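## Task

Shelf spots carry a lot number on the shelf edge directly beneath them, and several spots may share one. Bring one cardboard box from lot 451 and one from lot 434 onto the desk so that nothing overhangs the desk edge. All other cardboard boxes must stay on their own shelves. Skip a lot if no box of it exists in the storeroom. The robot must not fall or finish leaning, or the task fails.

## Robot and tools

ROBOT. A simulated Hello Robot Stretch 3: a two-wheeled base (0.33 m long, 0.34 m wide, round rear) that pivots about a point midway between the drive wheels, 0.05 m behind the front edge. A single arm rides a vertical lift and reaches out to the robot's RIGHT side; the base cannot strafe, so to shift the gripper forward or back you drive the base. Retracted with wrist folded, the turning sweep has radius 0.28 m; an unfolded level wrist sticks out beyond it. A loose object may occasionally get nudged by something external.

FRAMES. Base frame: origin on the floor between the drive wheels, x forward, y left, z up, metres. hand_pose is reported in it, at the point where closed fingertips meet; with wrist joints at zero its x axis is up, y back toward the mast, z toward the rear. Odometry frame = base frame at scene start; base_odometry counts wheel turns only (slip counts as travel), heading in rad, left positive.

TOOL move. One action per call. Either "servos": "reboot" alone (re-enables servos that shut off; they hold in place), or "base" and/or "joints", plus optional "speeds", "pace", "contact_limits". Also "cameras" (list of head_camera, nav_camera, wrist_camera, all; omitted = all, [] = none) and "blocking" (true/omitted: returns when everything rests; false: returns in about 0.5 s while motion continues).
- base: exactly one key, a relative offset from where the base last reported itself. {"translate_m": d} drives straight d metres, forward positive, -3 to 3. {"rotate_rad": d} turns in place d radians, left positive, -6.4 to 6.4.
- joints: absolute targets by name (one dict for the single arm; include only those you move): lift_m 0 to 1.1; arm_m 0 to 0.52 (extension); wrist_yaw_rad -1.345 to 4.42 (0 along the arm, positive toward the front); wrist_pitch_rad -1.57 to 0.451 (0 level, negative tips fingers down); wrist_roll_rad -2.911 to 2.918 (0 fingers side by side); gripper_m -0.089 to 0.179 (larger is wider; tip gap is about 0.007 smaller when nearly shut, 0.025 smaller when wide); head_pan_rad -3.953 to 1.73 (0 forward, positive left, -1.57 along the arm); head_tilt_rad -1.53 to 0.419 (negative down). Metres and radians. Done tolerances: lift/arm/gripper ±0.004, wrist yaw/roll ±0.02, pitch ±0.05, head ±0.1.
- pace: "default" or "max". Default/max top speeds: translate 0.12/0.30 m/s, rotate 0.76/1.90 rad/s, lift 0.11/0.15 m/s, arm 0.14/0.40 m/s. Base is capped at 0.10 m/s and 0.63 rad/s unless lift_m < 0.30, arm_m < 0.03 and wrist_yaw_rad > 2.54. speeds: per-key top speed instead of pace, not above max.
- contact_limits: only for arm_m (effort %, 1 to 100; negative sense when retracting), lift_m ({"down": v, "up": v}, 1 to 100, extra push beyond free motion; below about 12 may trip in free travel; default roughly 32-47 down, 21-36 up), translate_m and rotate_rad (wheel effort; base has no contact stop otherwise). Put a limit only in the same action as its command.
Motions start together; each action is cut at 14 s (time_out). A joint or base omitted later may still push toward its old target. Unknown keys make the call invalid; out-of-range values get it refused, and a refusal or uncommanded stop cancels the rest of the reply's move/wait/finished_scene calls.

OTHER TOOLS. wait {seconds 0-10, cameras}: no new command, returns state. stop {cameras}: brakes running motions; they report "stopped" and hold. zoom_image {camera, region [x0,y0,x1,y1] pixels, at most 504x504}: enlarges part of the latest image. finished_scene {scene: 1-3}: ends the scene irreversibly; the goal must hold without the robot.

RESULTS. Line "move": done, or the worst status. Statuses: done, moving, off_target (rested away from target, maybe still pushing), contact_stop (that joint goes slack until re-commanded; a wheel with a limit stops alone and can swing the robot), time_out, torque_fault (limp until reboot), stopped. on_its_own lists uncommanded behaviour; "held at" is a target, not a reading. motor_effort: % of max, positive toward higher values, bracket = peak of last action; wrist pitch saturates near 45, roll near 72. lidar_m: 12 sectors of 30 degrees, first straight ahead, counter-clockwise (4th left, 7th behind, 10th right), at 0.17 m height, 0.15-12 m; "-" = nothing or too close; misses glass and thin legs. wrist_depth_mm and head_depth_mm: 7x7 grids of median depth from top left (wrist 45-1000, head 280-4000). turned_by_wheels vs turned_by_imu: trust IMU if they differ by over 0.15 rad. base_tilt in degrees (forward/right positive, few degrees bias). Images: head_camera arrives rotated, turn a quarter clockwise to view upright; nav_camera a quarter counter-clockwise. Images may lag the state slightly. Calibration lines give K and T_world_to_cam in the base frame.

GRIPPING. Close to a gripper_m below the object's width to grip; open to at least 0.05 above its width to release. Readings do not confirm a hold; the stall guard may loosen a heavy grip, so resend.

AVOID. Before folding the wrist (yaw 3.0) or unfolding, set lift_m 0.32-0.95, pitch -0.4, roll near 0; folded, lift can go to 0.25. With yaw below -0.4 keep pitch at -0.5 or lower. Wrist and head have no contact stop and will fault after sustained pushing. Do not push the arm into rigid things with the gripper above about 0.45 m, and do not drive while holding or hooking something fixed: the robot can tip; if tilt appears, back the gripper off. Use a low lift "down" limit near surfaces. Avoid drops, releasing moving items, slams, hard hits and heavy pushes. Time passes while thinking, and running moves continue meanwhile.

Each tool is called after "Call:" as a command line: name --argument value for each argument, lists and objects as JSON in quotes; but a table of rows of numbers goes row by row, as --pt "numbers of a row", without its own name.

## Session

Call:
move --joints '{"head_pan_rad": -0.6, "head_tilt_rad": -0.3}' --pace "max" --cameras '["head_camera", "nav_camera"]'

Call:
move --joints '{"head_pan_rad": 1.2, "head_tilt_rad": -0.3}' --cameras '["head_camera", "nav_camera"]'

Call:
move --joints '{"head_pan_rad": -2.6, "head_tilt_rad": -0.3}' --cameras '["head_camera", "nav_camera"]'

Scene clock: 0.77 s.
move: done
base_odometry: x=+0.000 y=+0.000 heading=+0.000
turned_by_wheels: +0.000
turned_by_imu: +0.000
base_tilt: forward=-0.3 right=-1.3
lidar_m: 0.73 0.73 0.85 1.53 2.68 1.26 1.01 1.12 1.82 1.64 1.40 0.83
head_depth_mm: 1480 1538 1669 1770 1883 1950 1594 / 1252 1345 1463 1577 1734 1831 1594 / 1082 1145 1225 1315 1415 1542 1530 / 947 996 1060 1121 1197 1277 1384 / 849 889 933 985 1035 1103 1170 / 765 800 836 872 920 966 1020 / 701 724 752 785 823 862 906
base_status: not commanded
joint_positions: lift_m=+0.374 arm_m=+0.001 wrist_yaw_rad=+3.009 wrist_pitch_rad=-0.462 wrist_roll_rad=+0.000 gripper_m=+0.037 head_pan_rad=-0.616 head_tilt_rad=-0.301
joint_status: all done
measured_speeds: all 0
motor_effort: left_wheel=-0.4(0.7) right_wheel=+0.4(1.1) lift_m=+23.1(23.8) arm_m=-4.2(5.1) wrist_yaw_rad=+0.7(1.1) wrist_pitch_rad=+1.9(2.0) wrist_roll_rad=+0.0(0.2) gripper_m=+0.2(0.8) head_pan_rad=-1.2(4.7) head_tilt_rad=-2.7(8.1)
hand_pose: x=+0.0076 y=+0.0712 z=+0.3774 quat_wxyz=(+0.207, +0.697, +0.116, +0.676) (m; base frame)
wrist_depth_mm: - 139 - - - 912 705 / - 152 - - - 961 732 / - 170 975 - - 961 758 / 844 808 210 834 837 824 761 / 724 711 214 704 694 702 695 / 620 610 130 590 127 599 587 / 540 549 303 360 517 519 526
pictures: head_camera (sideways), nav_camera (sideways)
camera_calibration:
head_camera: T_world_to_cam=[[-0.22716, 0.104031, -0.968285, 1.27712], [0.609417, 0.790725, -0.0580149, 0.0714423], [0.759612, -0.603267, -0.24302, 0.267233], [0, 0, 0, 1]] pos_world=[0.0435795, -0.0281388, 1.3057]
nav_camera: T_world_to_cam=[[0.230983, -0.142557, 0.962457, -1.21108], [-0.565756, -0.82446, 0.0136606, 0.0358408], [0.79156, -0.547671, -0.271089, 0.301228], [0, 0, 0, 1]] pos_world=[0.0615754, 0.0218761, 1.24678]

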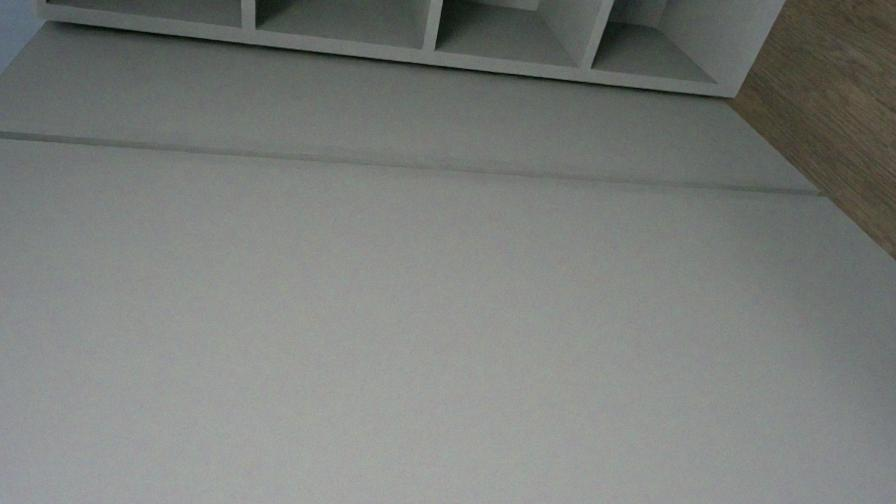

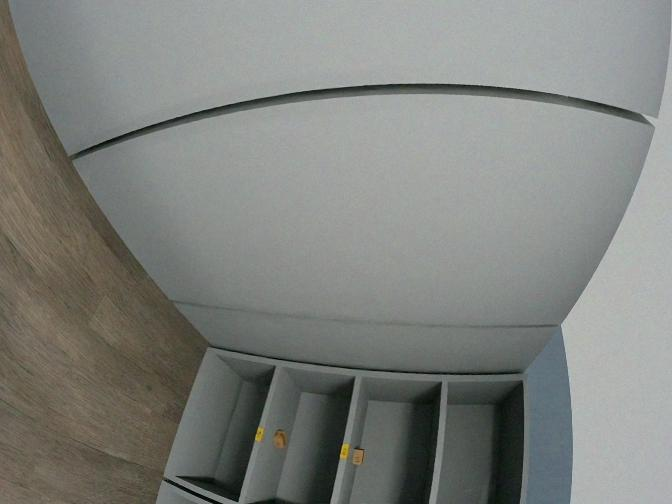

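Scene clock: 2.07 s.
move: done
base_odometry: x=+0.000 y=+0.000 heading=+0.000
turned_by_wheels: +0.000
turned_by_imu: +0.000
base_tilt: forward=-0.4 right=-1.1
lidar_m: 0.73 0.73 0.85 1.53 2.67 1.26 1.01 1.12 1.82 1.63 1.40 0.83
head_depth_mm: 781 801 818 841 866 888 916 / 882 915 920 954 981 1013 1047 / 995 1025 1054 1091 1137 1184 1240 / 1152 1194 1237 1292 1351 1411 1444 / 1365 1432 1494 1569 1672 1743 1553 / 2461 2569 2728 2869 2877 2062 1551 / 2373 2445 2575 2687 2714 1998 1560
base_status: not commanded
joint_positions: lift_m=+0.374 arm_m=+0.001 wrist_yaw_rad=+3.009 wrist_pitch_rad=-0.462 wrist_roll_rad=+0.000 gripper_m=+0.037 head_pan_rad=+1.237 head_tilt_rad=-0.301
joint_status: all done
measured_speeds: all 0
motor_effort: left_wheel=-0.7(1.0) right_wheel=+0.1(1.2) lift_m=+23.0(24.0) arm_m=-6.2(6.5) wrist_yaw_rad=-0.3(2.1) wrist_pitch_rad=+1.9(2.1) wrist_roll_rad=-0.3(0.3) gripper_m=+0.5(0.8) head_pan_rad=-2.6(4.9) head_tilt_rad=-2.7(6.2)
hand_pose: x=+0.0076 y=+0.0712 z=+0.3774 quat_wxyz=(+0.207, +0.697, +0.116, +0.676) (m; base frame)
wrist_depth_mm: - 139 - - - 921 699 / - 151 - - - 962 726 / - 170 964 - - 966 747 / 872 791 209 847 842 831 758 / 718 719 212 706 703 691 692 / 624 618 130 586 127 600 592 / 546 553 300 356 518 526 528
pictures: head_camera (sideways), nav_camera (sideways)
camera_calibration:
head_camera: T_world_to_cam=[[-0.0366956, -0.247139, -0.968285, 1.27596], [-0.929098, 0.365255, -0.0580149, 0.0808273], [0.368009, 0.897503, -0.24302, 0.269622], [0, 0, 0, 1]] pos_world=[0.0226954, 0.0438303, 1.3057]
nav_camera: T_world_to_cam=[[0.0726347, 0.261534, 0.962457, -1.21011], [0.949348, -0.31393, 0.0136606, 0.0265987], [0.305717, 0.912715, -0.271089, 0.304192], [0, 0, 0, 1]] pos_world=[-0.030352, 0.0471946, 1.24678]

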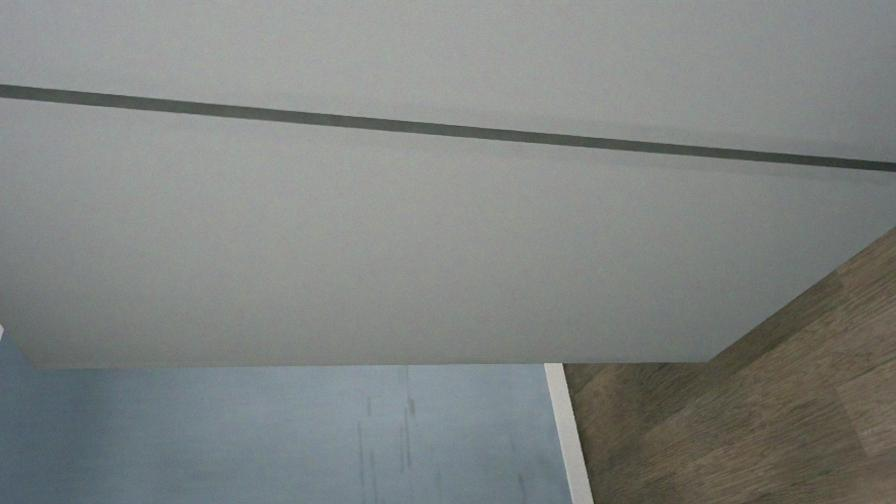

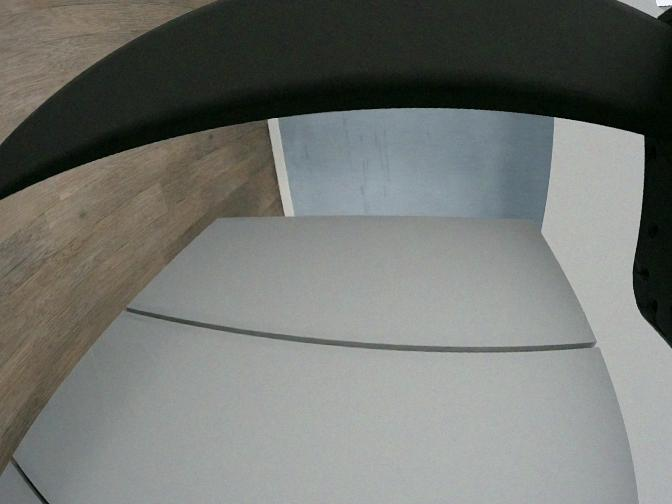

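Scene clock: 5.20 s.
move: done
base_odometry: x=+0.000 y=+0.000 heading=+0.000
turned_by_wheels: +0.000
turned_by_imu: +0.000
base_tilt: forward=-0.4 right=-1.2
lidar_m: 0.73 0.73 0.86 1.54 2.68 1.26 1.02 1.12 1.82 1.63 1.40 0.83
head_depth_mm: 1320 1372 1443 1492 1368 940 1539 / 1354 1411 1483 1540 1354 932 1483 / 1396 1462 1522 1606 1676 971 1582 / 1424 1500 1561 1654 1735 1811 1559 / 1458 1535 1602 1699 1776 1882 1565 / 1509 1580 1687 1747 1854 1913 1561 / 1560 1631 1723 1810 1924 1980 1546
base_status: not commanded
joint_positions: lift_m=+0.374 arm_m=+0.001 wrist_yaw_rad=+3.009 wrist_pitch_rad=-0.462 wrist_roll_rad=+0.000 gripper_m=+0.037 head_pan_rad=-2.609 head_tilt_rad=-0.301
joint_status: all done
measured_speeds: translate_m=+0.000 rotate_rad=+0.000 lift_m=+0.000 arm_m=+0.000 wrist_yaw_rad=+0.000 wrist_pitch_rad=+0.000 wrist_roll_rad=+0.000 head_pan_rad=+0.024 head_tilt_rad=+0.000
motor_effort: left_wheel=+0.0(0.8) right_wheel=-0.1(1.1) lift_m=+24.0(24.3) arm_m=-11.2(11.3) wrist_yaw_rad=-1.6(1.6) wrist_pitch_rad=+2.0(2.1) wrist_roll_rad=+0.0(0.3) gripper_m=+0.4(1.1) head_pan_rad=+3.3(6.1) head_tilt_rad=-0.4(5.4)
hand_pose: x=+0.0076 y=+0.0712 z=+0.3774 quat_wxyz=(+0.207, +0.697, +0.116, +0.676) (m; base frame)
wrist_depth_mm: - 139 - - - 909 705 / - 152 - - - 973 726 / - 169 960 - - 956 752 / 884 797 210 849 840 838 766 / 714 716 213 704 702 695 688 / 625 614 130 590 127 604 600 / 535 544 300 361 513 522 521
pictures: head_camera (sideways), nav_camera (sideways)
camera_calibration:
head_camera: T_world_to_cam=[[0.187943, 0.164626, -0.968285, 1.27459], [0.471766, -0.879813, -0.0580149, 0.072282], [-0.86146, -0.445901, -0.24302, 0.277121], [0, 0, 0, 1]] pos_world=[-0.0349208, -0.0226671, 1.3057]
nav_camera: T_world_to_cam=[[-0.224655, -0.152335, 0.962457, -1.2083], [-0.520424, 0.853799, 0.0136606, 0.0355643], [-0.823826, -0.497817, -0.271089, 0.311082], [0, 0, 0, 1]] pos_world=[0.00333633, -0.0595688, 1.24678]

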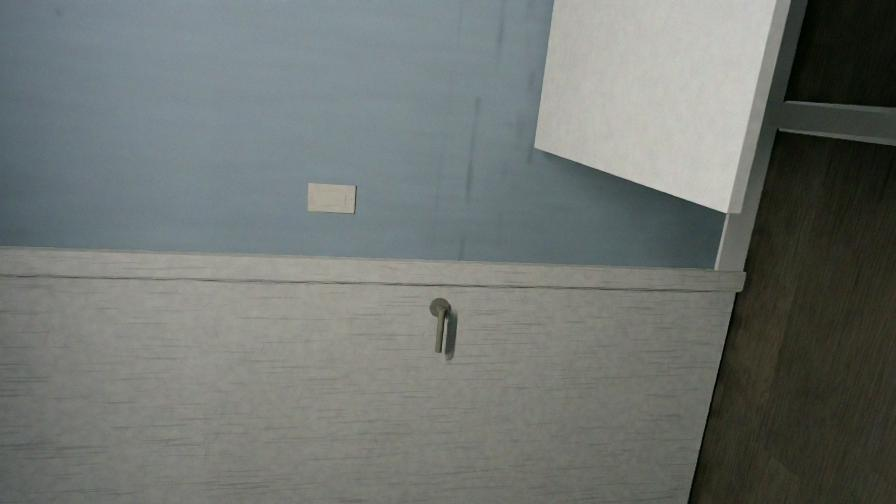

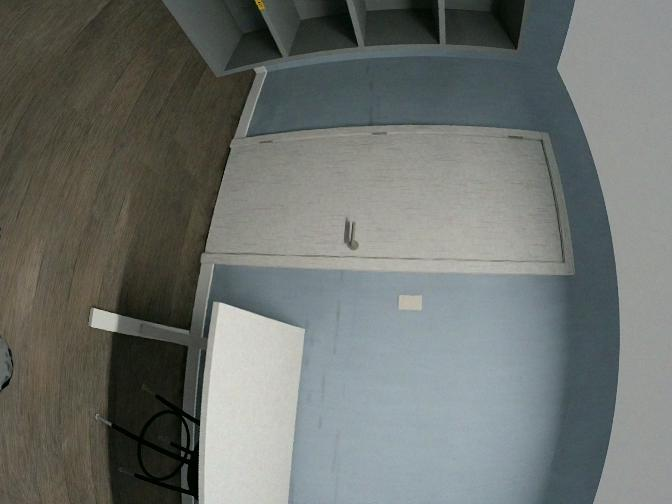

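Call:
move --joints '{"head_pan_rad": -1.4, "head_tilt_rad": -0.25}' --pace "max" --cameras '["head_camera", "nav_camera"]'

Scene clock: 52.60 s.
move: done
base_odometry: x=+0.000 y=+0.000 heading=+0.000
turned_by_wheels: +0.000
turned_by_imu: +0.000
base_tilt: forward=-0.3 right=-1.3
lidar_m: 0.73 0.73 0.85 1.54 2.68 1.26 1.01 1.12 1.82 1.63 1.40 0.83
head_depth_mm: 1878 1973 2035 2096 2182 2125 1676 / 1879 1964 2038 2099 2172 2089 1663 / 1869 1547 1581 1680 1852 1909 1654 / 1766 1936 2014 2067 1966 1977 1645 / 1777 1938 2008 2055 2094 2069 1638 / 1799 1920 1996 2049 2081 2027 1633 / 1826 1919 1976 2043 1959 2002 1636
base_status: not commanded
joint_positions: lift_m=+0.374 arm_m=+0.001 wrist_yaw_rad=+3.009 wrist_pitch_rad=-0.462 wrist_roll_rad=+0.000 gripper_m=+0.037 head_pan_rad=-1.364 head_tilt_rad=-0.252
joint_status: all done
measured_speeds: all 0
motor_effort: left_wheel=-0.5(0.6) right_wheel=-0.2(0.8) lift_m=+24.1(24.7) arm_m=-12.8(13.7) wrist_yaw_rad=+0.7(1.8) wrist_pitch_rad=+1.9(2.0) wrist_roll_rad=-0.1(0.3) gripper_m=+0.3(1.1) head_pan_rad=-3.1(6.2) head_tilt_rad=+5.9(9.1)
hand_pose: x=+0.0076 y=+0.0712 z=+0.3774 quat_wxyz=(+0.207, +0.697, +0.116, +0.676) (m; base frame)
wrist_depth_mm: - 139 - - - 888 702 / - 153 - - - 940 729 / - 169 949 - - 957 751 / 873 796 209 851 844 828 759 / 725 717 213 710 703 698 685 / 620 613 130 591 127 601 595 / 543 544 302 359 510 524 526
pictures: head_camera (sideways), nav_camera (sideways)
camera_calibration:
head_camera: T_world_to_cam=[[-0.0858883, 0.184208, -0.979128, 1.29044], [0.985211, 0.161952, -0.0559531, 0.0664694], [0.148265, -0.969453, -0.195393, 0.208972], [0, 0, 0, 1]] pos_world=[0.0143638, -0.0458848, 1.30805]
nav_camera: T_world_to_cam=[[0.0625248, -0.215287, 0.974547, -1.22585], [-0.975745, -0.21844, 0.0143461, 0.0374485], [0.209791, -0.951806, -0.223723, 0.243128], [0, 0, 0, 1]] pos_world=[0.06218, -0.0243186, 1.2485]

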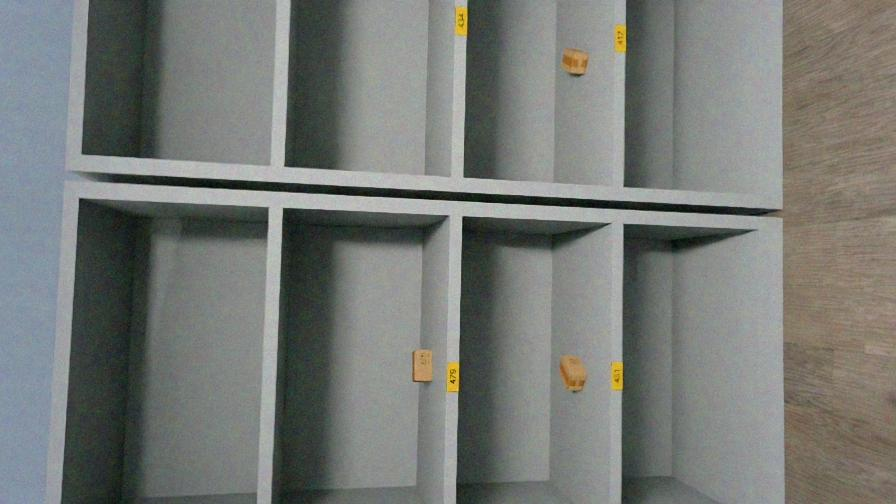

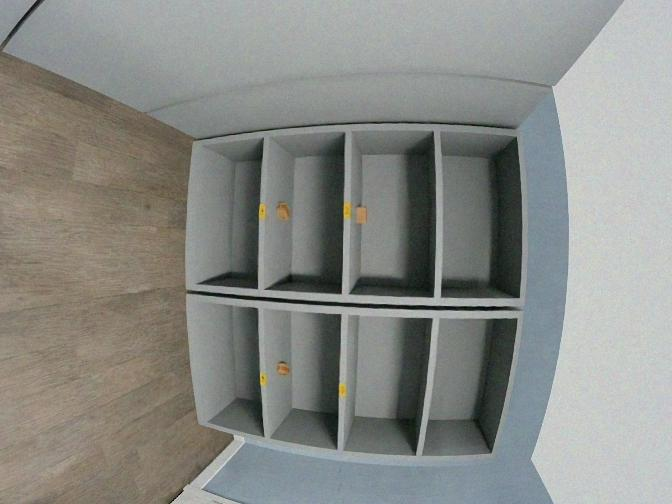

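Call:
zoom_image --camera "head_camera" --region '[440, 0, 660, 110]'

Call:
zoom_image --camera "head_camera" --region '[400, 340, 640, 460]'

Scaled by 2.291 from the camera's 896x504 image, which has a finer 1280x720 frame.

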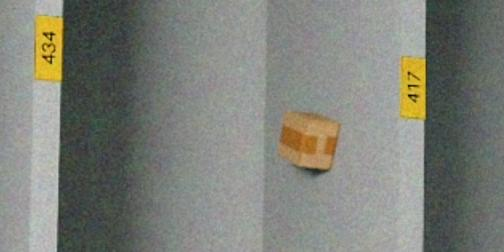

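Scaled by 2.100 from the camera's 896x504 image, which has a finer 1280x720 frame.

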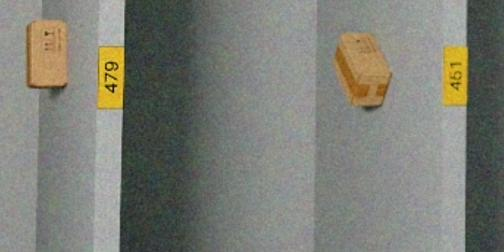

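Call:
zoom_image --camera "head_camera" --region '[580, 340, 650, 410]'

Scaled by 7.200 from the camera's 896x504 image, which has a finer 1280x720 frame.

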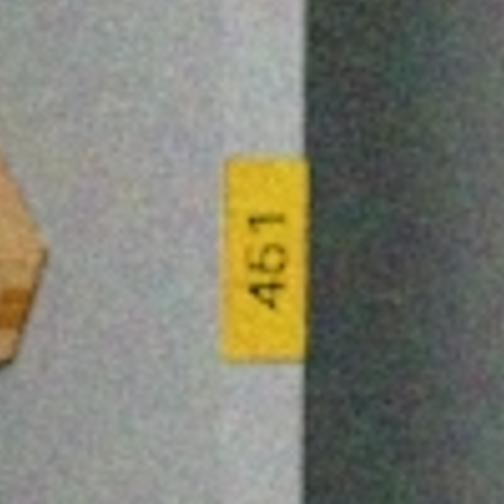

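Call:
move --base '{"rotate_rad": -1.0745}' --joints '{"lift_m": 0.28, "head_pan_rad": -0.3, "head_tilt_rad": -0.45}' --pace "max" --cameras '["head_camera"]'

Call:
move --base '{"translate_m": 0.98}' --pace "max" --cameras '[]'

Call:
move --base '{"rotate_rad": 1.314}' --joints '{"head_pan_rad": -1.57, "head_tilt_rad": -0.55}' --pace "max" --cameras '["head_camera"]'

Scene clock: 92.43 s.
move: done
base_odometry: x=+0.000 y=+0.000 heading=-1.074
turned_by_wheels: -1.074
turned_by_imu: -1.053
base_tilt: forward=-0.4 right=-1.3
lidar_m: 1.43 0.84 0.73 0.73 0.85 1.50 2.67 1.26 1.01 1.12 1.80 1.63
head_depth_mm: 1787 1922 2026 2194 2186 1748 1398 / 1767 1910 2006 2168 2191 1744 1392 / 1439 1520 1628 1779 2032 1723 1373 / 1744 1887 1988 2031 2048 1703 1372 / 1734 1887 1990 2135 2127 1710 1372 / 1732 1877 1973 2120 2130 1679 1355 / 1723 1856 1956 1936 2008 1671 1357
base_status: done
joint_positions: lift_m=+0.280 arm_m=+0.001 wrist_yaw_rad=+3.009 wrist_pitch_rad=-0.463 wrist_roll_rad=+0.000 gripper_m=+0.037 head_pan_rad=-0.295 head_tilt_rad=-0.450
joint_status: all done
measured_speeds: all 0
motor_effort: left_wheel=+5.4(14.2) right_wheel=-7.6(14.7) lift_m=+30.7(31.1) arm_m=-12.6(13.5) wrist_yaw_rad=-0.7(1.7) wrist_pitch_rad=+2.1(2.2) wrist_roll_rad=-0.2(0.3) gripper_m=+0.5(1.0) head_pan_rad=-3.2(5.7) head_tilt_rad=-4.6(7.6)
hand_pose: x=+0.0076 y=+0.0711 z=+0.2828 quat_wxyz=(+0.208, +0.697, +0.117, +0.676) (m; base frame)
wrist_depth_mm: 887 139 790 751 730 685 663 / 993 152 850 825 788 741 720 / 868 170 771 843 830 789 765 / 694 650 209 682 671 668 671 / 591 583 212 557 564 558 556 / 500 300 130 290 127 486 479 / 265 264 249 260 406 423 423
pictures: head_camera (sideways)
camera_calibration:
head_camera: T_world_to_cam=[[-0.383331, 0.0679757, -0.921106, 1.21647], [0.320028, 0.945283, -0.0634242, 0.080238], [0.866394, -0.319092, -0.384111, 0.450205], [0, 0, 0, 1]] pos_world=[0.0505762, -0.0148809, 1.29851]

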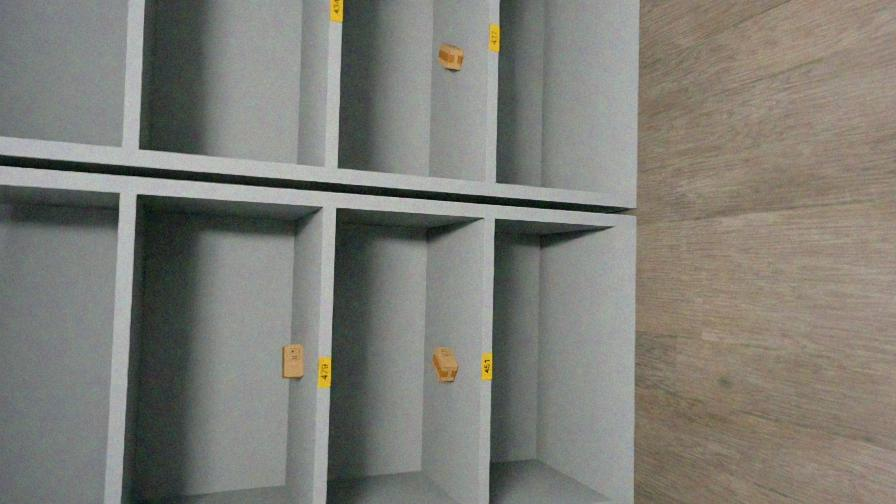

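Scene clock: 97.03 s.
move: done
base_odometry: x=+0.467 y=-0.862 heading=-1.074
turned_by_wheels: +0.000
turned_by_imu: +0.001
base_tilt: forward=-0.3 right=-1.2
lidar_m: 0.79 0.53 0.46 0.46 0.54 0.95 3.60 1.65 1.81 1.54 0.81 0.91
head_depth_mm: 678 1018 1077 835 1109 991 1078 / 599 1021 1106 830 1281 1017 1266 / 612 1012 1094 819 1276 1015 1257 / 628 1003 1094 808 1269 1007 1261 / 645 1001 1092 797 1257 1003 1251 / 661 1003 1083 788 1255 995 1252 / 683 996 1074 783 1232 989 1214
base_status: done
joint_positions: lift_m=+0.280 arm_m=+0.001 wrist_yaw_rad=+3.009 wrist_pitch_rad=-0.463 wrist_roll_rad=+0.000 gripper_m=+0.037 head_pan_rad=-0.300 head_tilt_rad=-0.451
joint_status: not commanded
measured_speeds: all 0
motor_effort: left_wheel=+2.6(15.6) right_wheel=+3.4(10.5) lift_m=+24.4(31.1) arm_m=-10.0(13.0) wrist_yaw_rad=-0.5(1.7) wrist_pitch_rad=+2.1(2.2) wrist_roll_rad=-0.1(0.5) gripper_m=+0.1(1.0) head_pan_rad=-3.2(3.7) head_tilt_rad=-1.2(4.5)
hand_pose: x=+0.0076 y=+0.0711 z=+0.2828 quat_wxyz=(+0.208, +0.697, +0.117, +0.676) (m; base frame)
wrist_depth_mm: 579 139 508 491 469 448 432 / 641 152 551 539 512 492 463 / 711 169 587 600 566 538 513 / 709 639 210 650 631 592 562 / 583 585 213 555 569 570 559 / 499 301 130 289 127 484 477 / 265 264 250 260 409 421 420
pictures: none
No camera images: "cameras" was empty.

Scene clock: 99.00 s.
move: done
base_odometry: x=+0.467 y=-0.862 heading=+0.239
turned_by_wheels: +1.314
turned_by_imu: +1.287
base_tilt: forward=-0.3 right=-1.2
lidar_m: 0.46 0.48 0.66 1.82 2.59 1.66 1.81 1.54 0.82 1.14 0.65 0.48
head_depth_mm: 942 1030 1077 805 1102 1026 1163 / 943 1024 1079 1258 1193 1023 1225 / 936 1024 1075 1258 1185 1021 1214 / 938 1017 898 1251 1126 1010 1202 / 936 1025 1035 1245 1161 1003 1202 / 938 1020 1014 1253 1150 998 1199 / 935 1019 1000 1083 1102 996 1175
base_status: done
joint_positions: lift_m=+0.280 arm_m=+0.001 wrist_yaw_rad=+3.009 wrist_pitch_rad=-0.463 wrist_roll_rad=+0.000 gripper_m=+0.037 head_pan_rad=-1.578 head_tilt_rad=-0.550
joint_status: all done
measured_speeds: translate_m=+0.000 rotate_rad=+0.000 lift_m=+0.000 arm_m=+0.000 wrist_yaw_rad=+0.000 wrist_pitch_rad=+0.000 wrist_roll_rad=+0.000 head_pan_rad=+0.024 head_tilt_rad=+0.000
motor_effort: left_wheel=-6.0(15.1) right_wheel=+8.0(14.7) lift_m=+24.7(25.9) arm_m=-13.0(13.5) wrist_yaw_rad=-0.7(2.1) wrist_pitch_rad=+2.0(2.3) wrist_roll_rad=+0.1(0.3) gripper_m=+0.4(0.8) head_pan_rad=+3.6(7.4) head_tilt_rad=-4.0(8.9)
hand_pose: x=+0.0076 y=+0.0711 z=+0.2828 quat_wxyz=(+0.208, +0.697, +0.117, +0.676) (m; base frame)
wrist_depth_mm: - 139 - - - 796 551 / - 152 - - - 769 558 / 877 169 767 858 833 768 572 / 699 645 210 681 683 666 572 / 582 579 213 550 559 561 538 / 498 300 130 289 127 477 480 / 265 264 249 259 406 424 421
pictures: head_camera (sideways)
camera_calibration:
head_camera: T_world_to_cam=[[-0.0427962, 0.4774, -0.877643, 1.15769], [0.997272, -0.0324602, -0.0662866, 0.0798249], [-0.0601337, -0.878086, -0.474709, 0.57375], [0, 0, 0, 1]] pos_world=[0.00443921, -0.0462878, 1.29369]

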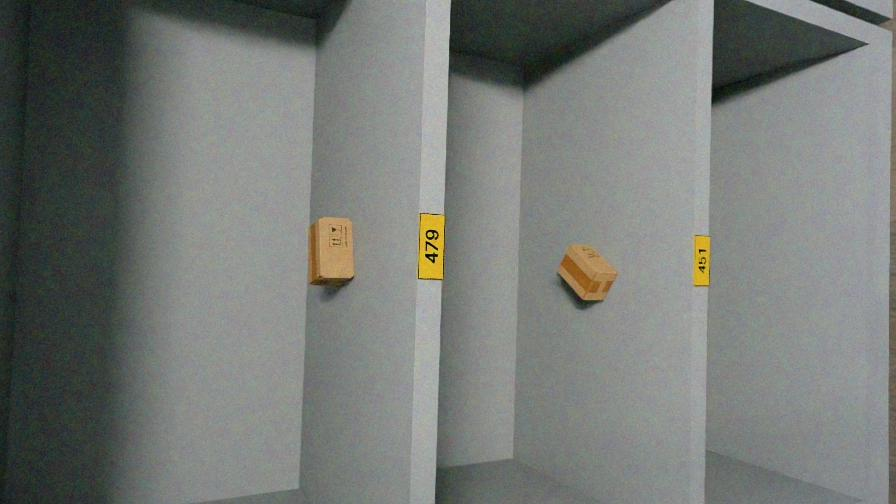

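Call:
move --joints '{"lift_m": 0.62, "wrist_pitch_rad": -0.4}' --pace "max" --cameras '[]'

Call:
move --joints '{"wrist_yaw_rad": 0.0, "wrist_pitch_rad": -0.5, "gripper_m": 0.179}' --cameras '["head_camera", "wrist_camera"]'

Scene clock: 120.33 s.
move: done
base_odometry: x=+0.467 y=-0.862 heading=+0.239
turned_by_wheels: +0.000
turned_by_imu: +0.000
base_tilt: forward=-0.4 right=-1.2
lidar_m: 0.46 0.48 0.66 1.82 2.59 1.65 1.81 1.54 0.82 1.14 0.65 0.48
head_depth_mm: 941 1024 1081 806 1123 1032 1162 / 936 1020 1078 1258 1185 1022 1214 / 935 1026 1070 1250 1178 1019 1216 / 936 1025 900 1252 1134 1011 1202 / 943 1022 1032 1255 1166 1003 1200 / 935 1022 1019 1245 1151 994 1197 / 935 1022 1003 1061 1102 1114 1177
base_status: not commanded
joint_positions: lift_m=+0.620 arm_m=+0.001 wrist_yaw_rad=+3.009 wrist_pitch_rad=-0.419 wrist_roll_rad=+0.000 gripper_m=+0.037 head_pan_rad=-1.570 head_tilt_rad=-0.550
joint_status: all done
measured_speeds: all 0
motor_effort: left_wheel=-5.9(6.4) right_wheel=+7.6(8.7) lift_m=+28.5(33.9) arm_m=-8.0(11.2) wrist_yaw_rad=+0.3(1.5) wrist_pitch_rad=+3.0(6.4) wrist_roll_rad=-0.2(0.3) gripper_m=+0.6(1.0) head_pan_rad=+3.5(4.2) head_tilt_rad=-2.4(4.2)
hand_pose: x=+0.0083 y=+0.0768 z=+0.6325 quat_wxyz=(+0.193, +0.699, +0.101, +0.681) (m; base frame)
wrist_depth_mm: - 139 - - - 781 539 / - 150 - - - 750 551 / - 164 - - - 768 562 / - 189 211 - - 825 570 / - - 205 - - 843 568 / 971 963 132 920 127 864 582 / 838 817 274 811 802 783 583
pictures: none
No camera images: "cameras" was empty.

Scene clock: 122.83 s.
move: done
base_odometry: x=+0.467 y=-0.862 heading=+0.239
turned_by_wheels: +0.000
turned_by_imu: +0.000
base_tilt: forward=-0.3 right=-1.3
lidar_m: 0.46 0.48 0.66 1.82 2.59 1.66 1.81 1.54 0.82 1.14 0.66 0.48
head_depth_mm: 937 1024 1081 802 1120 1032 1166 / 936 1023 1079 1252 1189 1023 1223 / 937 1021 1062 1259 1179 1017 1214 / 940 1027 903 1250 1124 1010 1211 / 934 1022 1040 1255 1158 997 1208 / 935 1024 1016 1260 1153 997 1193 / 939 1025 997 1062 1105 1109 1177
base_status: not commanded
joint_positions: lift_m=+0.620 arm_m=+0.001 wrist_yaw_rad=+0.003 wrist_pitch_rad=-0.511 wrist_roll_rad=+0.000 gripper_m=+0.179 head_pan_rad=-1.570 head_tilt_rad=-0.550
joint_status: all done
measured_speeds: all 0
motor_effort: left_wheel=-5.4(6.5) right_wheel=+7.3(8.3) lift_m=+23.0(28.1) arm_m=-6.9(9.4) wrist_yaw_rad=-4.1(6.4) wrist_pitch_rad=+1.5(4.1) wrist_roll_rad=-0.1(0.4) gripper_m=+0.5(84.7) head_pan_rad=+2.8(4.0) head_tilt_rad=-2.1(3.7)
hand_pose: x=-0.0209 y=-0.3573 z=+0.6124 quat_wxyz=(+0.685, +0.180, -0.683, -0.178) (m; base frame)
wrist_depth_mm: 504 665 703 616 682 671 575 / 505 517 512 510 499 490 483 / 555 643 - - - 786 551 / 593 696 - - - 846 583 / 565 657 - - - 784 626 / 119 141 828 844 821 137 118 / 118 768 773 775 786 746 108
pictures: head_camera (sideways), wrist_camera
camera_calibration:
head_camera: T_world_to_cam=[[-0.0466678, 0.477037, -0.877643, 1.15771], [0.997503, -0.0243685, -0.0662866, 0.0798235], [-0.053008, -0.878545, -0.474709, 0.573706], [0, 0, 0, 1]] pos_world=[0.00481479, -0.0462997, 1.29369]
wrist_camera: T_world_to_cam=[[-0.998888, -0.0373628, -0.0287413, -0.00994187], [-0.00268792, 0.653874, -0.756599, 0.729473], [0.0470618, -0.75568, -0.653247, 0.297218], [0, 0, 0, 1]] pos_world=[-0.0219576, -0.252754, 0.74579]

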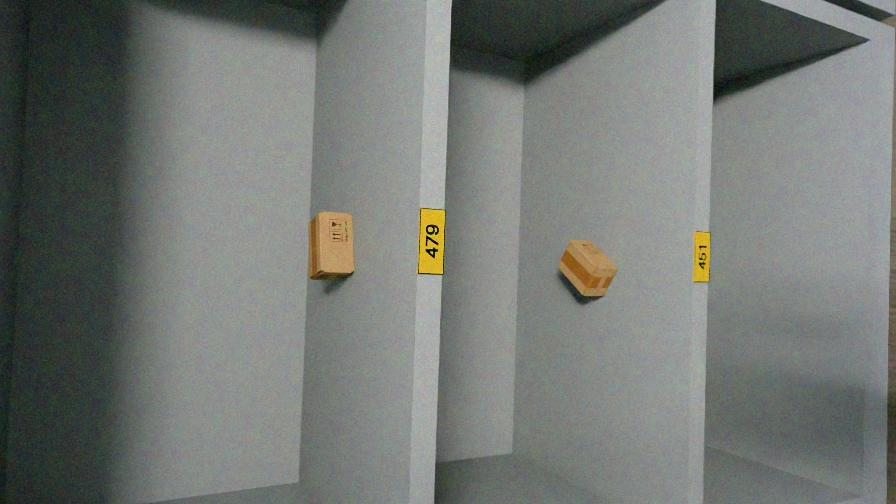

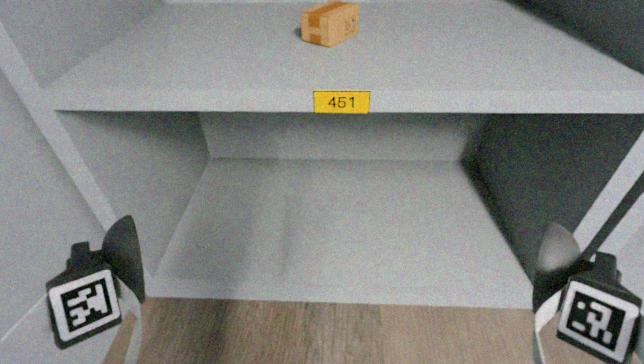

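Call:
zoom_image --camera "wrist_camera" --region '[280, 0, 390, 62]'

Call:
zoom_image --camera "head_camera" --region '[540, 220, 640, 310]'

Scaled by 4.582.

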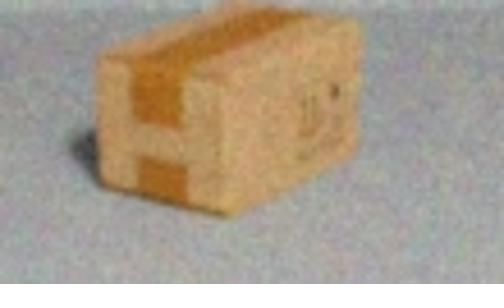

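Scaled by 5.040 from the camera's 896x504 image, which has a finer 1280x720 frame.

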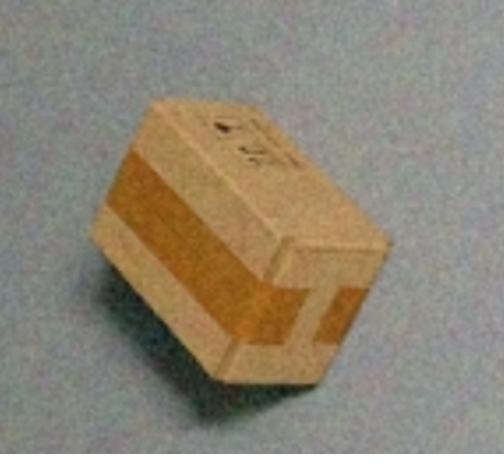

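Call:
move --base '{"rotate_rad": -0.579}' --joints '{"wrist_yaw_rad": -0.57, "wrist_pitch_rad": -0.5}' --cameras '[]'

Call:
move --base '{"translate_m": 0.157}' --cameras '[]'

Call:
move --base '{"rotate_rad": 0.579}' --cameras '["wrist_camera", "head_camera"]'

Scene clock: 216.97 s.
move: done
base_odometry: x=+0.467 y=-0.862 heading=-0.339
turned_by_wheels: -0.579
turned_by_imu: -0.570
base_tilt: forward=-0.4 right=-1.2
lidar_m: 0.49 0.46 0.47 0.63 1.53 1.81 1.66 1.81 1.54 0.82 1.14 0.69
head_depth_mm: 1376 1501 1362 1643 1780 1590 1306 / 1268 1432 1202 1652 1694 1518 1293 / 719 1299 977 1549 1276 1470 1297 / 677 750 820 915 1031 1203 1270 / 784 859 895 1030 1109 1330 1234 / 939 1039 1017 1275 1150 1323 1194 / 939 1014 998 1195 1141 959 1196
base_status: done
joint_positions: lift_m=+0.620 arm_m=+0.001 wrist_yaw_rad=-0.567 wrist_pitch_rad=-0.511 wrist_roll_rad=+0.000 gripper_m=+0.179 head_pan_rad=-1.570 head_tilt_rad=-0.550
joint_status: all done
measured_speeds: all 0
motor_effort: left_wheel=+8.4(11.4) right_wheel=-10.6(13.7) lift_m=+23.5(24.9) arm_m=-5.5(5.5) wrist_yaw_rad=-3.0(6.5) wrist_pitch_rad=+1.5(3.6) wrist_roll_rad=-0.2(0.3) gripper_m=+0.6(1.1) head_pan_rad=+3.2(4.1) head_tilt_rad=-1.2(2.4)
hand_pose: x=-0.1353 y=-0.3240 z=+0.6124 quat_wxyz=(+0.607, -0.020, -0.707, -0.363) (m; base frame)
wrist_depth_mm: 471 674 830 - - - - / 500 602 - - - - - / 594 647 - - - - - / 784 691 - - - - - / 880 750 974 - 996 - 997 / 119 142 887 897 875 851 121 / 115 757 782 776 763 744 108
pictures: none
No camera images: "cameras" was empty.

Scene clock: 219.67 s.
move: done
base_odometry: x=+0.615 y=-0.914 heading=-0.339
turned_by_wheels: +0.000
turned_by_imu: +0.001
base_tilt: forward=-0.3 right=-1.2
lidar_m: 0.35 0.33 0.34 0.45 1.09 2.71 1.81 1.94 0.89 0.83 1.05 0.49
head_depth_mm: 730 1445 1208 1676 1710 1549 1306 / 678 738 820 979 1187 1493 1287 / 757 806 851 928 1043 1178 1277 / 863 938 964 1076 1130 1331 1233 / 958 1039 1035 1265 1166 1005 1199 / 917 990 1013 753 1148 932 1194 / 869 932 970 666 1147 903 1159
base_status: done
joint_positions: lift_m=+0.620 arm_m=+0.001 wrist_yaw_rad=-0.567 wrist_pitch_rad=-0.511 wrist_roll_rad=+0.000 gripper_m=+0.179 head_pan_rad=-1.570 head_tilt_rad=-0.550
joint_status: not commanded
measured_speeds: all 0
motor_effort: left_wheel=+4.1(11.4) right_wheel=+7.1(10.7) lift_m=+25.9(26.2) arm_m=-7.0(7.1) wrist_yaw_rad=-3.2(4.6) wrist_pitch_rad=+1.5(1.8) wrist_roll_rad=-0.1(0.3) gripper_m=+0.8(1.1) head_pan_rad=+3.5(4.0) head_tilt_rad=-0.7(1.5)
hand_pose: x=-0.1353 y=-0.3240 z=+0.6124 quat_wxyz=(+0.607, -0.020, -0.707, -0.363) (m; base frame)
wrist_depth_mm: 645 565 675 - - - - / 524 539 678 - - - - / 430 732 723 - - - - / - 888 808 - - - - / - 145 885 - - - 995 / 119 127 856 878 863 827 121 / 115 706 787 781 774 758 108
pictures: none
No camera images: "cameras" was empty.

Scene clock: 221.70 s.
move: done
base_odometry: x=+0.615 y=-0.914 heading=+0.239
turned_by_wheels: +0.579
turned_by_imu: +0.569
base_tilt: forward=-0.3 right=-1.2
lidar_m: 0.33 0.34 0.47 1.30 2.78 1.81 1.95 0.85 0.83 1.01 0.47 0.34
head_depth_mm: 864 942 1014 708 1198 935 1225 / 862 942 998 702 1185 924 1221 / 867 945 992 734 1168 922 1215 / 863 945 995 723 1168 914 1205 / 864 942 998 718 1156 934 1200 / 864 942 984 709 1115 933 1166 / 752 767 779 701 819 848 973
base_status: done
joint_positions: lift_m=+0.620 arm_m=+0.001 wrist_yaw_rad=-0.567 wrist_pitch_rad=-0.511 wrist_roll_rad=+0.000 gripper_m=+0.179 head_pan_rad=-1.570 head_tilt_rad=-0.550
joint_status: not commanded
measured_speeds: all 0
motor_effort: left_wheel=-9.2(12.5) right_wheel=+8.5(12.0) lift_m=+27.1(27.6) arm_m=-9.4(9.9) wrist_yaw_rad=-2.1(4.1) wrist_pitch_rad=+1.6(1.8) wrist_roll_rad=+0.0(0.3) gripper_m=+1.0(1.0) head_pan_rad=+3.4(3.8) head_tilt_rad=+0.4(1.6)
hand_pose: x=-0.1353 y=-0.3240 z=+0.6123 quat_wxyz=(+0.607, -0.019, -0.707, -0.364) (m; base frame)
wrist_depth_mm: - 536 695 697 632 582 768 / 528 501 509 505 554 - - / 410 408 430 - 778 - - / 357 382 - - 832 - - / - 144 - - 919 991 - / 119 127 - 830 858 843 121 / 115 - 739 766 769 748 108
pictures: head_camera (sideways), wrist_camera
camera_calibration:
head_camera: T_world_to_cam=[[-0.0466793, 0.477036, -0.877643, 1.15771], [0.997504, -0.0243446, -0.0662866, 0.0798235], [-0.052987, -0.878547, -0.474709, 0.573706], [0, 0, 0, 1]] pos_world=[0.0048159, -0.0462997, 1.29369]
wrist_camera: T_world_to_cam=[[-0.860881, 0.507993, -0.0287622, 0.0723927], [0.351096, 0.552176, -0.756196, 0.721936], [-0.368261, -0.661093, -0.653712, 0.30245], [0, 0, 0, 1]] pos_world=[-0.0797668, -0.235463, 0.745723]

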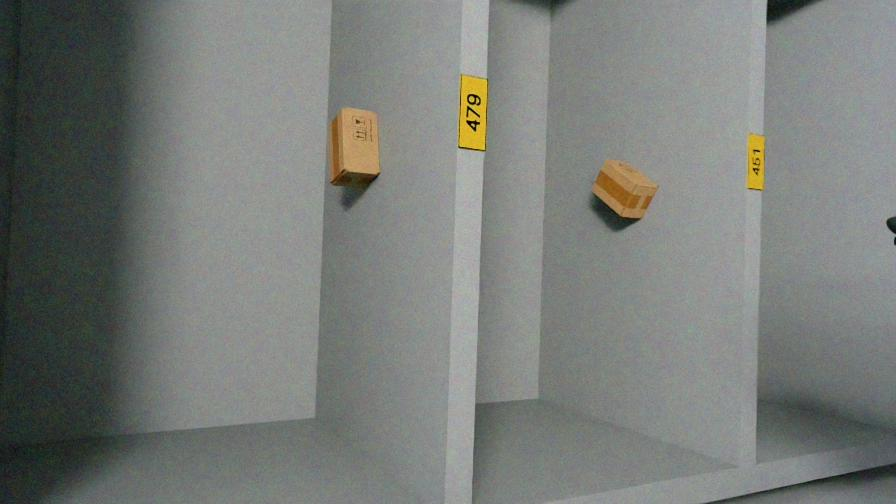

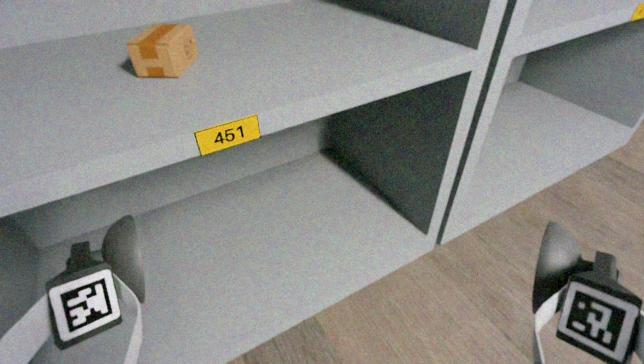

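Call:
zoom_image --camera "wrist_camera" --region '[100, 0, 240, 100]'

Scaled by 3.600.

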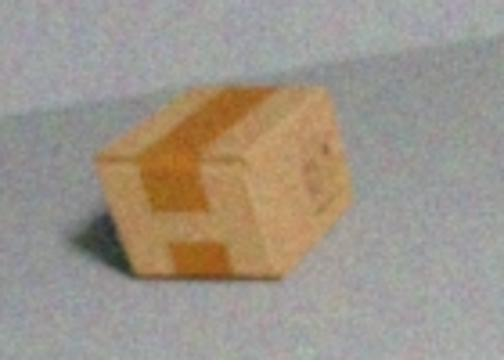

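Call:
move --base '{"translate_m": 0.008}' --joints '{"wrist_yaw_rad": -0.6, "arm_m": 0.28, "lift_m": 0.6}' --contact_limits '{"arm_m": 40}' --cameras '["wrist_camera"]'

Scene clock: 262.37 s.
move: done
base_odometry: x=+0.623 y=-0.912 heading=+0.239
turned_by_wheels: +0.000
turned_by_imu: +0.000
base_tilt: forward=-0.4 right=-1.1
lidar_m: 0.32 0.33 0.46 1.27 1.97 1.82 1.95 0.85 0.84 0.98 0.46 0.34
head_depth_mm: 860 944 1010 705 1202 935 1226 / 865 944 999 699 1182 926 1135 / 863 943 991 734 1177 581 562 / 863 942 994 726 1164 862 582 / 867 944 989 715 1155 940 1205 / 859 942 955 710 1105 934 1166 / 730 740 756 681 790 848 973
base_status: done
joint_positions: lift_m=+0.600 arm_m=+0.280 wrist_yaw_rad=-0.597 wrist_pitch_rad=-0.512 wrist_roll_rad=+0.000 gripper_m=+0.179 head_pan_rad=-1.570 head_tilt_rad=-0.550
joint_status: all done
measured_speeds: all 0
motor_effort: left_wheel=+3.6(6.7) right_wheel=+7.6(11.7) lift_m=+29.3(34.4) arm_m=+12.9(15.8) wrist_yaw_rad=-4.0(5.6) wrist_pitch_rad=+1.8(2.0) wrist_roll_rad=-0.3(0.3) gripper_m=+0.8(1.0) head_pan_rad=+2.7(3.9) head_tilt_rad=+1.3(2.2)
contact_limits: arm_m 40 (drawing in: default 31, maximum 55; extending or still: default 40, maximum 69)
hand_pose: x=-0.1404 y=-0.5998 z=+0.5921 quat_wxyz=(+0.601, -0.030, -0.706, -0.373) (m; base frame)
wrist_depth_mm: 424 467 532 583 604 508 419 / 439 463 430 453 444 438 413 / 366 347 294 359 352 349 343 / 300 298 296 294 290 290 467 / 255 246 252 251 248 284 532 / 119 145 219 218 231 721 121 / 118 191 194 205 - 698 108
pictures: wrist_camera
camera_calibration:
wrist_camera: T_world_to_cam=[[-0.845363, 0.533416, -0.0287938, 0.22492], [0.367769, 0.542057, -0.755592, 0.856713], [-0.387437, -0.649339, -0.654409, 0.109753], [0, 0, 0, 1]] pos_world=[-0.0824111, -0.513096, 0.725626]

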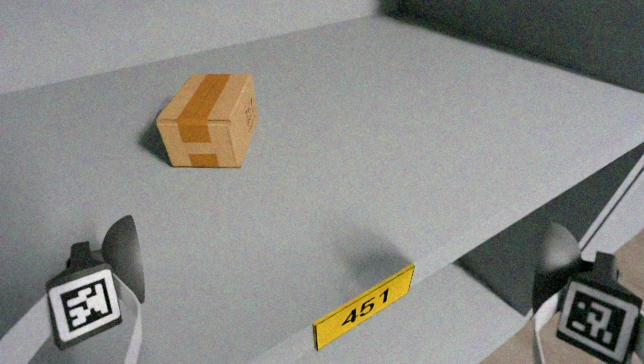

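Call:
move --joints '{"arm_m": 0.4, "lift_m": 0.58}' --contact_limits '{"arm_m": 35, "lift_m": {"down": 15}}' --cameras '["wrist_camera"]'

Scene clock: 296.30 s.
move: done
base_odometry: x=+0.623 y=-0.912 heading=+0.239
turned_by_wheels: +0.000
turned_by_imu: +0.000
base_tilt: forward=-0.4 right=-1.1
lidar_m: 0.32 0.34 0.46 1.27 1.97 1.82 1.95 0.85 0.84 0.98 0.46 0.34
head_depth_mm: 863 942 1011 710 1190 932 1228 / 863 945 999 699 1184 902 1184 / 862 942 994 734 1179 655 1154 / 864 940 996 725 1167 679 1209 / 863 942 993 718 1161 937 1198 / 861 940 958 709 1108 932 1166 / 729 741 757 683 791 847 978
base_status: not commanded
joint_positions: lift_m=+0.580 arm_m=+0.400 wrist_yaw_rad=-0.597 wrist_pitch_rad=-0.512 wrist_roll_rad=+0.000 gripper_m=+0.179 head_pan_rad=-1.570 head_tilt_rad=-0.550
joint_status: all done
measured_speeds: all 0
motor_effort: left_wheel=+3.5(4.3) right_wheel=+7.1(9.0) lift_m=+30.6(32.6) arm_m=+13.5(14.9) wrist_yaw_rad=-3.5(4.5) wrist_pitch_rad=+1.9(1.9) wrist_roll_rad=-0.1(0.3) gripper_m=+0.3(1.1) head_pan_rad=+2.8(3.4) head_tilt_rad=+3.0(3.5)
contact_limits: arm_m 35 (drawing in: default 31, maximum 55; extending or still: default 40, maximum 69); lift_m down 15 (down: maximum 72; up: maximum 65)
hand_pose: x=-0.1405 y=-0.7198 z=+0.5721 quat_wxyz=(+0.601, -0.030, -0.706, -0.373) (m; base frame)
wrist_depth_mm: 328 365 416 476 518 493 417 / 351 384 407 401 397 390 384 / 325 323 234 292 313 311 309 / 267 266 191 243 259 257 255 / 228 218 212 217 221 220 218 / 119 145 195 194 193 188 121 / 118 169 172 172 171 167 108
pictures: wrist_camera
camera_calibration:
wrist_camera: T_world_to_cam=[[-0.84525, 0.533596, -0.028794, 0.288453], [0.367884, 0.541979, -0.755593, 0.906606], [-0.387575, -0.649257, -0.654409, 0.0187873], [0, 0, 0, 1]] pos_world=[-0.0824298, -0.633081, 0.705625]

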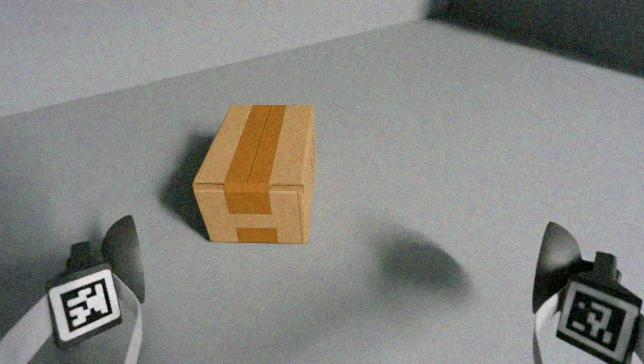

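Call:
move --joints '{"arm_m": 0.483, "lift_m": 0.574}' --contact_limits '{"arm_m": 35, "lift_m": {"down": 15}}' --cameras '["wrist_camera"]'

Scene clock: 315.17 s.
move: done
base_odometry: x=+0.623 y=-0.912 heading=+0.239
turned_by_wheels: +0.000
turned_by_imu: +0.000
base_tilt: forward=-0.2 right=-1.1
lidar_m: 0.32 0.34 0.46 1.27 1.97 1.82 1.95 0.85 0.84 0.99 0.46 0.34
head_depth_mm: 864 945 1009 705 1201 931 1226 / 859 945 1000 699 1185 926 1169 / 861 942 995 736 1142 658 1131 / 864 942 990 724 1161 868 1208 / 861 939 993 717 1161 939 1205 / 862 942 951 708 1102 933 1170 / 727 739 757 681 792 847 976
base_status: not commanded
joint_positions: lift_m=+0.574 arm_m=+0.483 wrist_yaw_rad=-0.597 wrist_pitch_rad=-0.512 wrist_roll_rad=+0.000 gripper_m=+0.179 head_pan_rad=-1.570 head_tilt_rad=-0.550
joint_status: all done
measured_speeds: all 0
motor_effort: left_wheel=+3.8(4.2) right_wheel=+7.8(8.3) lift_m=+23.5(28.3) arm_m=+13.2(15.2) wrist_yaw_rad=-3.1(4.3) wrist_pitch_rad=+1.8(1.9) wrist_roll_rad=+0.0(0.3) gripper_m=+0.5(1.1) head_pan_rad=+2.7(3.7) head_tilt_rad=+4.1(4.4)
contact_limits: arm_m 35 (drawing in: default 31, maximum 55; extending or still: default 40, maximum 69); lift_m down 15 (down: maximum 72; up: maximum 65)
hand_pose: x=-0.1405 y=-0.8028 z=+0.5661 quat_wxyz=(+0.601, -0.030, -0.706, -0.373) (m; base frame)
wrist_depth_mm: 264 293 331 384 448 477 419 / 281 313 349 385 380 377 371 / 299 311 307 305 301 298 296 / 257 254 253 174 242 248 247 / 217 210 215 148 206 211 210 / 119 145 183 129 176 180 121 / 116 163 163 141 157 160 108
pictures: wrist_camera
camera_calibration:
wrist_camera: T_world_to_cam=[[-0.845239, 0.533612, -0.0287937, 0.332579], [0.367895, 0.541972, -0.755592, 0.947052], [-0.387588, -0.649249, -0.654409, -0.039023], [0, 0, 0, 1]] pos_world=[-0.0824315, -0.716079, 0.699624]

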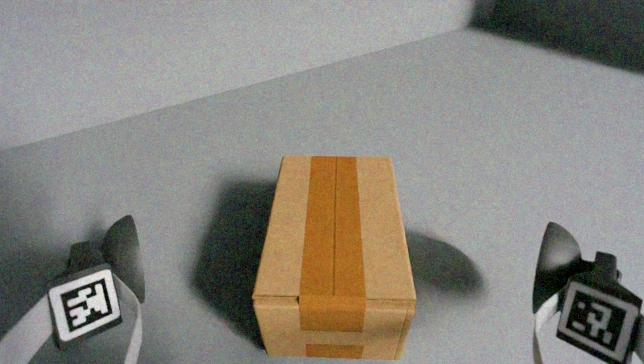

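Call:
move --joints '{"gripper_m": 0.017}' --cameras '["wrist_camera"]'

Scene clock: 325.10 s.
move: done
base_odometry: x=+0.623 y=-0.912 heading=+0.239
turned_by_wheels: +0.000
turned_by_imu: +0.000
base_tilt: forward=-0.2 right=-1.4
lidar_m: 0.32 0.34 0.46 1.27 1.97 1.82 1.95 0.85 0.84 0.98 0.46 0.34
head_depth_mm: 864 941 1009 711 1194 930 1231 / 865 946 996 700 1185 932 1150 / 863 944 995 735 1134 659 1129 / 864 942 990 728 1166 874 1205 / 862 941 990 719 1159 935 1207 / 863 938 954 710 1106 929 1171 / 730 741 755 681 791 848 970
base_status: not commanded
joint_positions: lift_m=+0.574 arm_m=+0.483 wrist_yaw_rad=-0.597 wrist_pitch_rad=-0.499 wrist_roll_rad=+0.000 gripper_m=+0.018 head_pan_rad=-1.570 head_tilt_rad=-0.550
joint_status: all done
measured_speeds: all 0
motor_effort: left_wheel=+3.9(4.2) right_wheel=+7.2(8.4) lift_m=+26.7(27.2) arm_m=+12.5(13.8) wrist_yaw_rad=-2.2(4.6) wrist_pitch_rad=-0.6(1.9) wrist_roll_rad=+0.3(0.3) gripper_m=-17.5(93.9) head_pan_rad=+2.5(3.1) head_tilt_rad=+4.0(4.9)
contact_limits: arm_m 35 (drawing in: default 31, maximum 55; extending or still: default 40, maximum 69); lift_m down 15 (down: maximum 72; up: maximum 65)
hand_pose: x=-0.1416 y=-0.8043 z=+0.5688 quat_wxyz=(+0.604, -0.034, -0.706, -0.369) (m; base frame)
wrist_depth_mm: 264 293 333 380 455 492 415 / 283 314 359 391 398 393 389 / 298 319 319 317 312 308 305 / 265 264 261 180 249 257 254 / 224 223 157 158 153 218 216 / 194 193 128 133 131 188 188 / 172 111 166 151 160 163 166
pictures: wrist_camera
camera_calibration:
wrist_camera: T_world_to_cam=[[-0.845387, 0.533402, -0.0283504, 0.332128], [0.362432, 0.533811, -0.763995, 0.947799], [-0.392383, -0.656147, -0.644599, -0.0504488], [0, 0, 0, 1]] pos_world=[-0.0825317, -0.716205, 0.701011]

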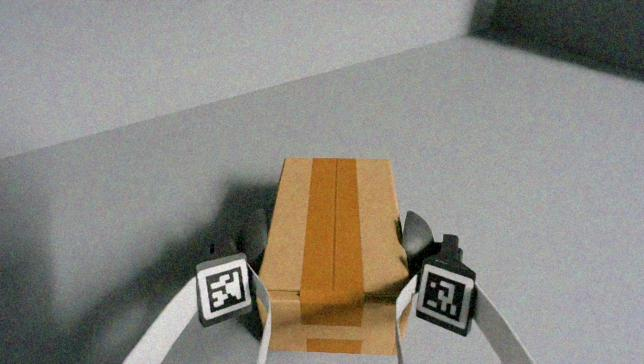

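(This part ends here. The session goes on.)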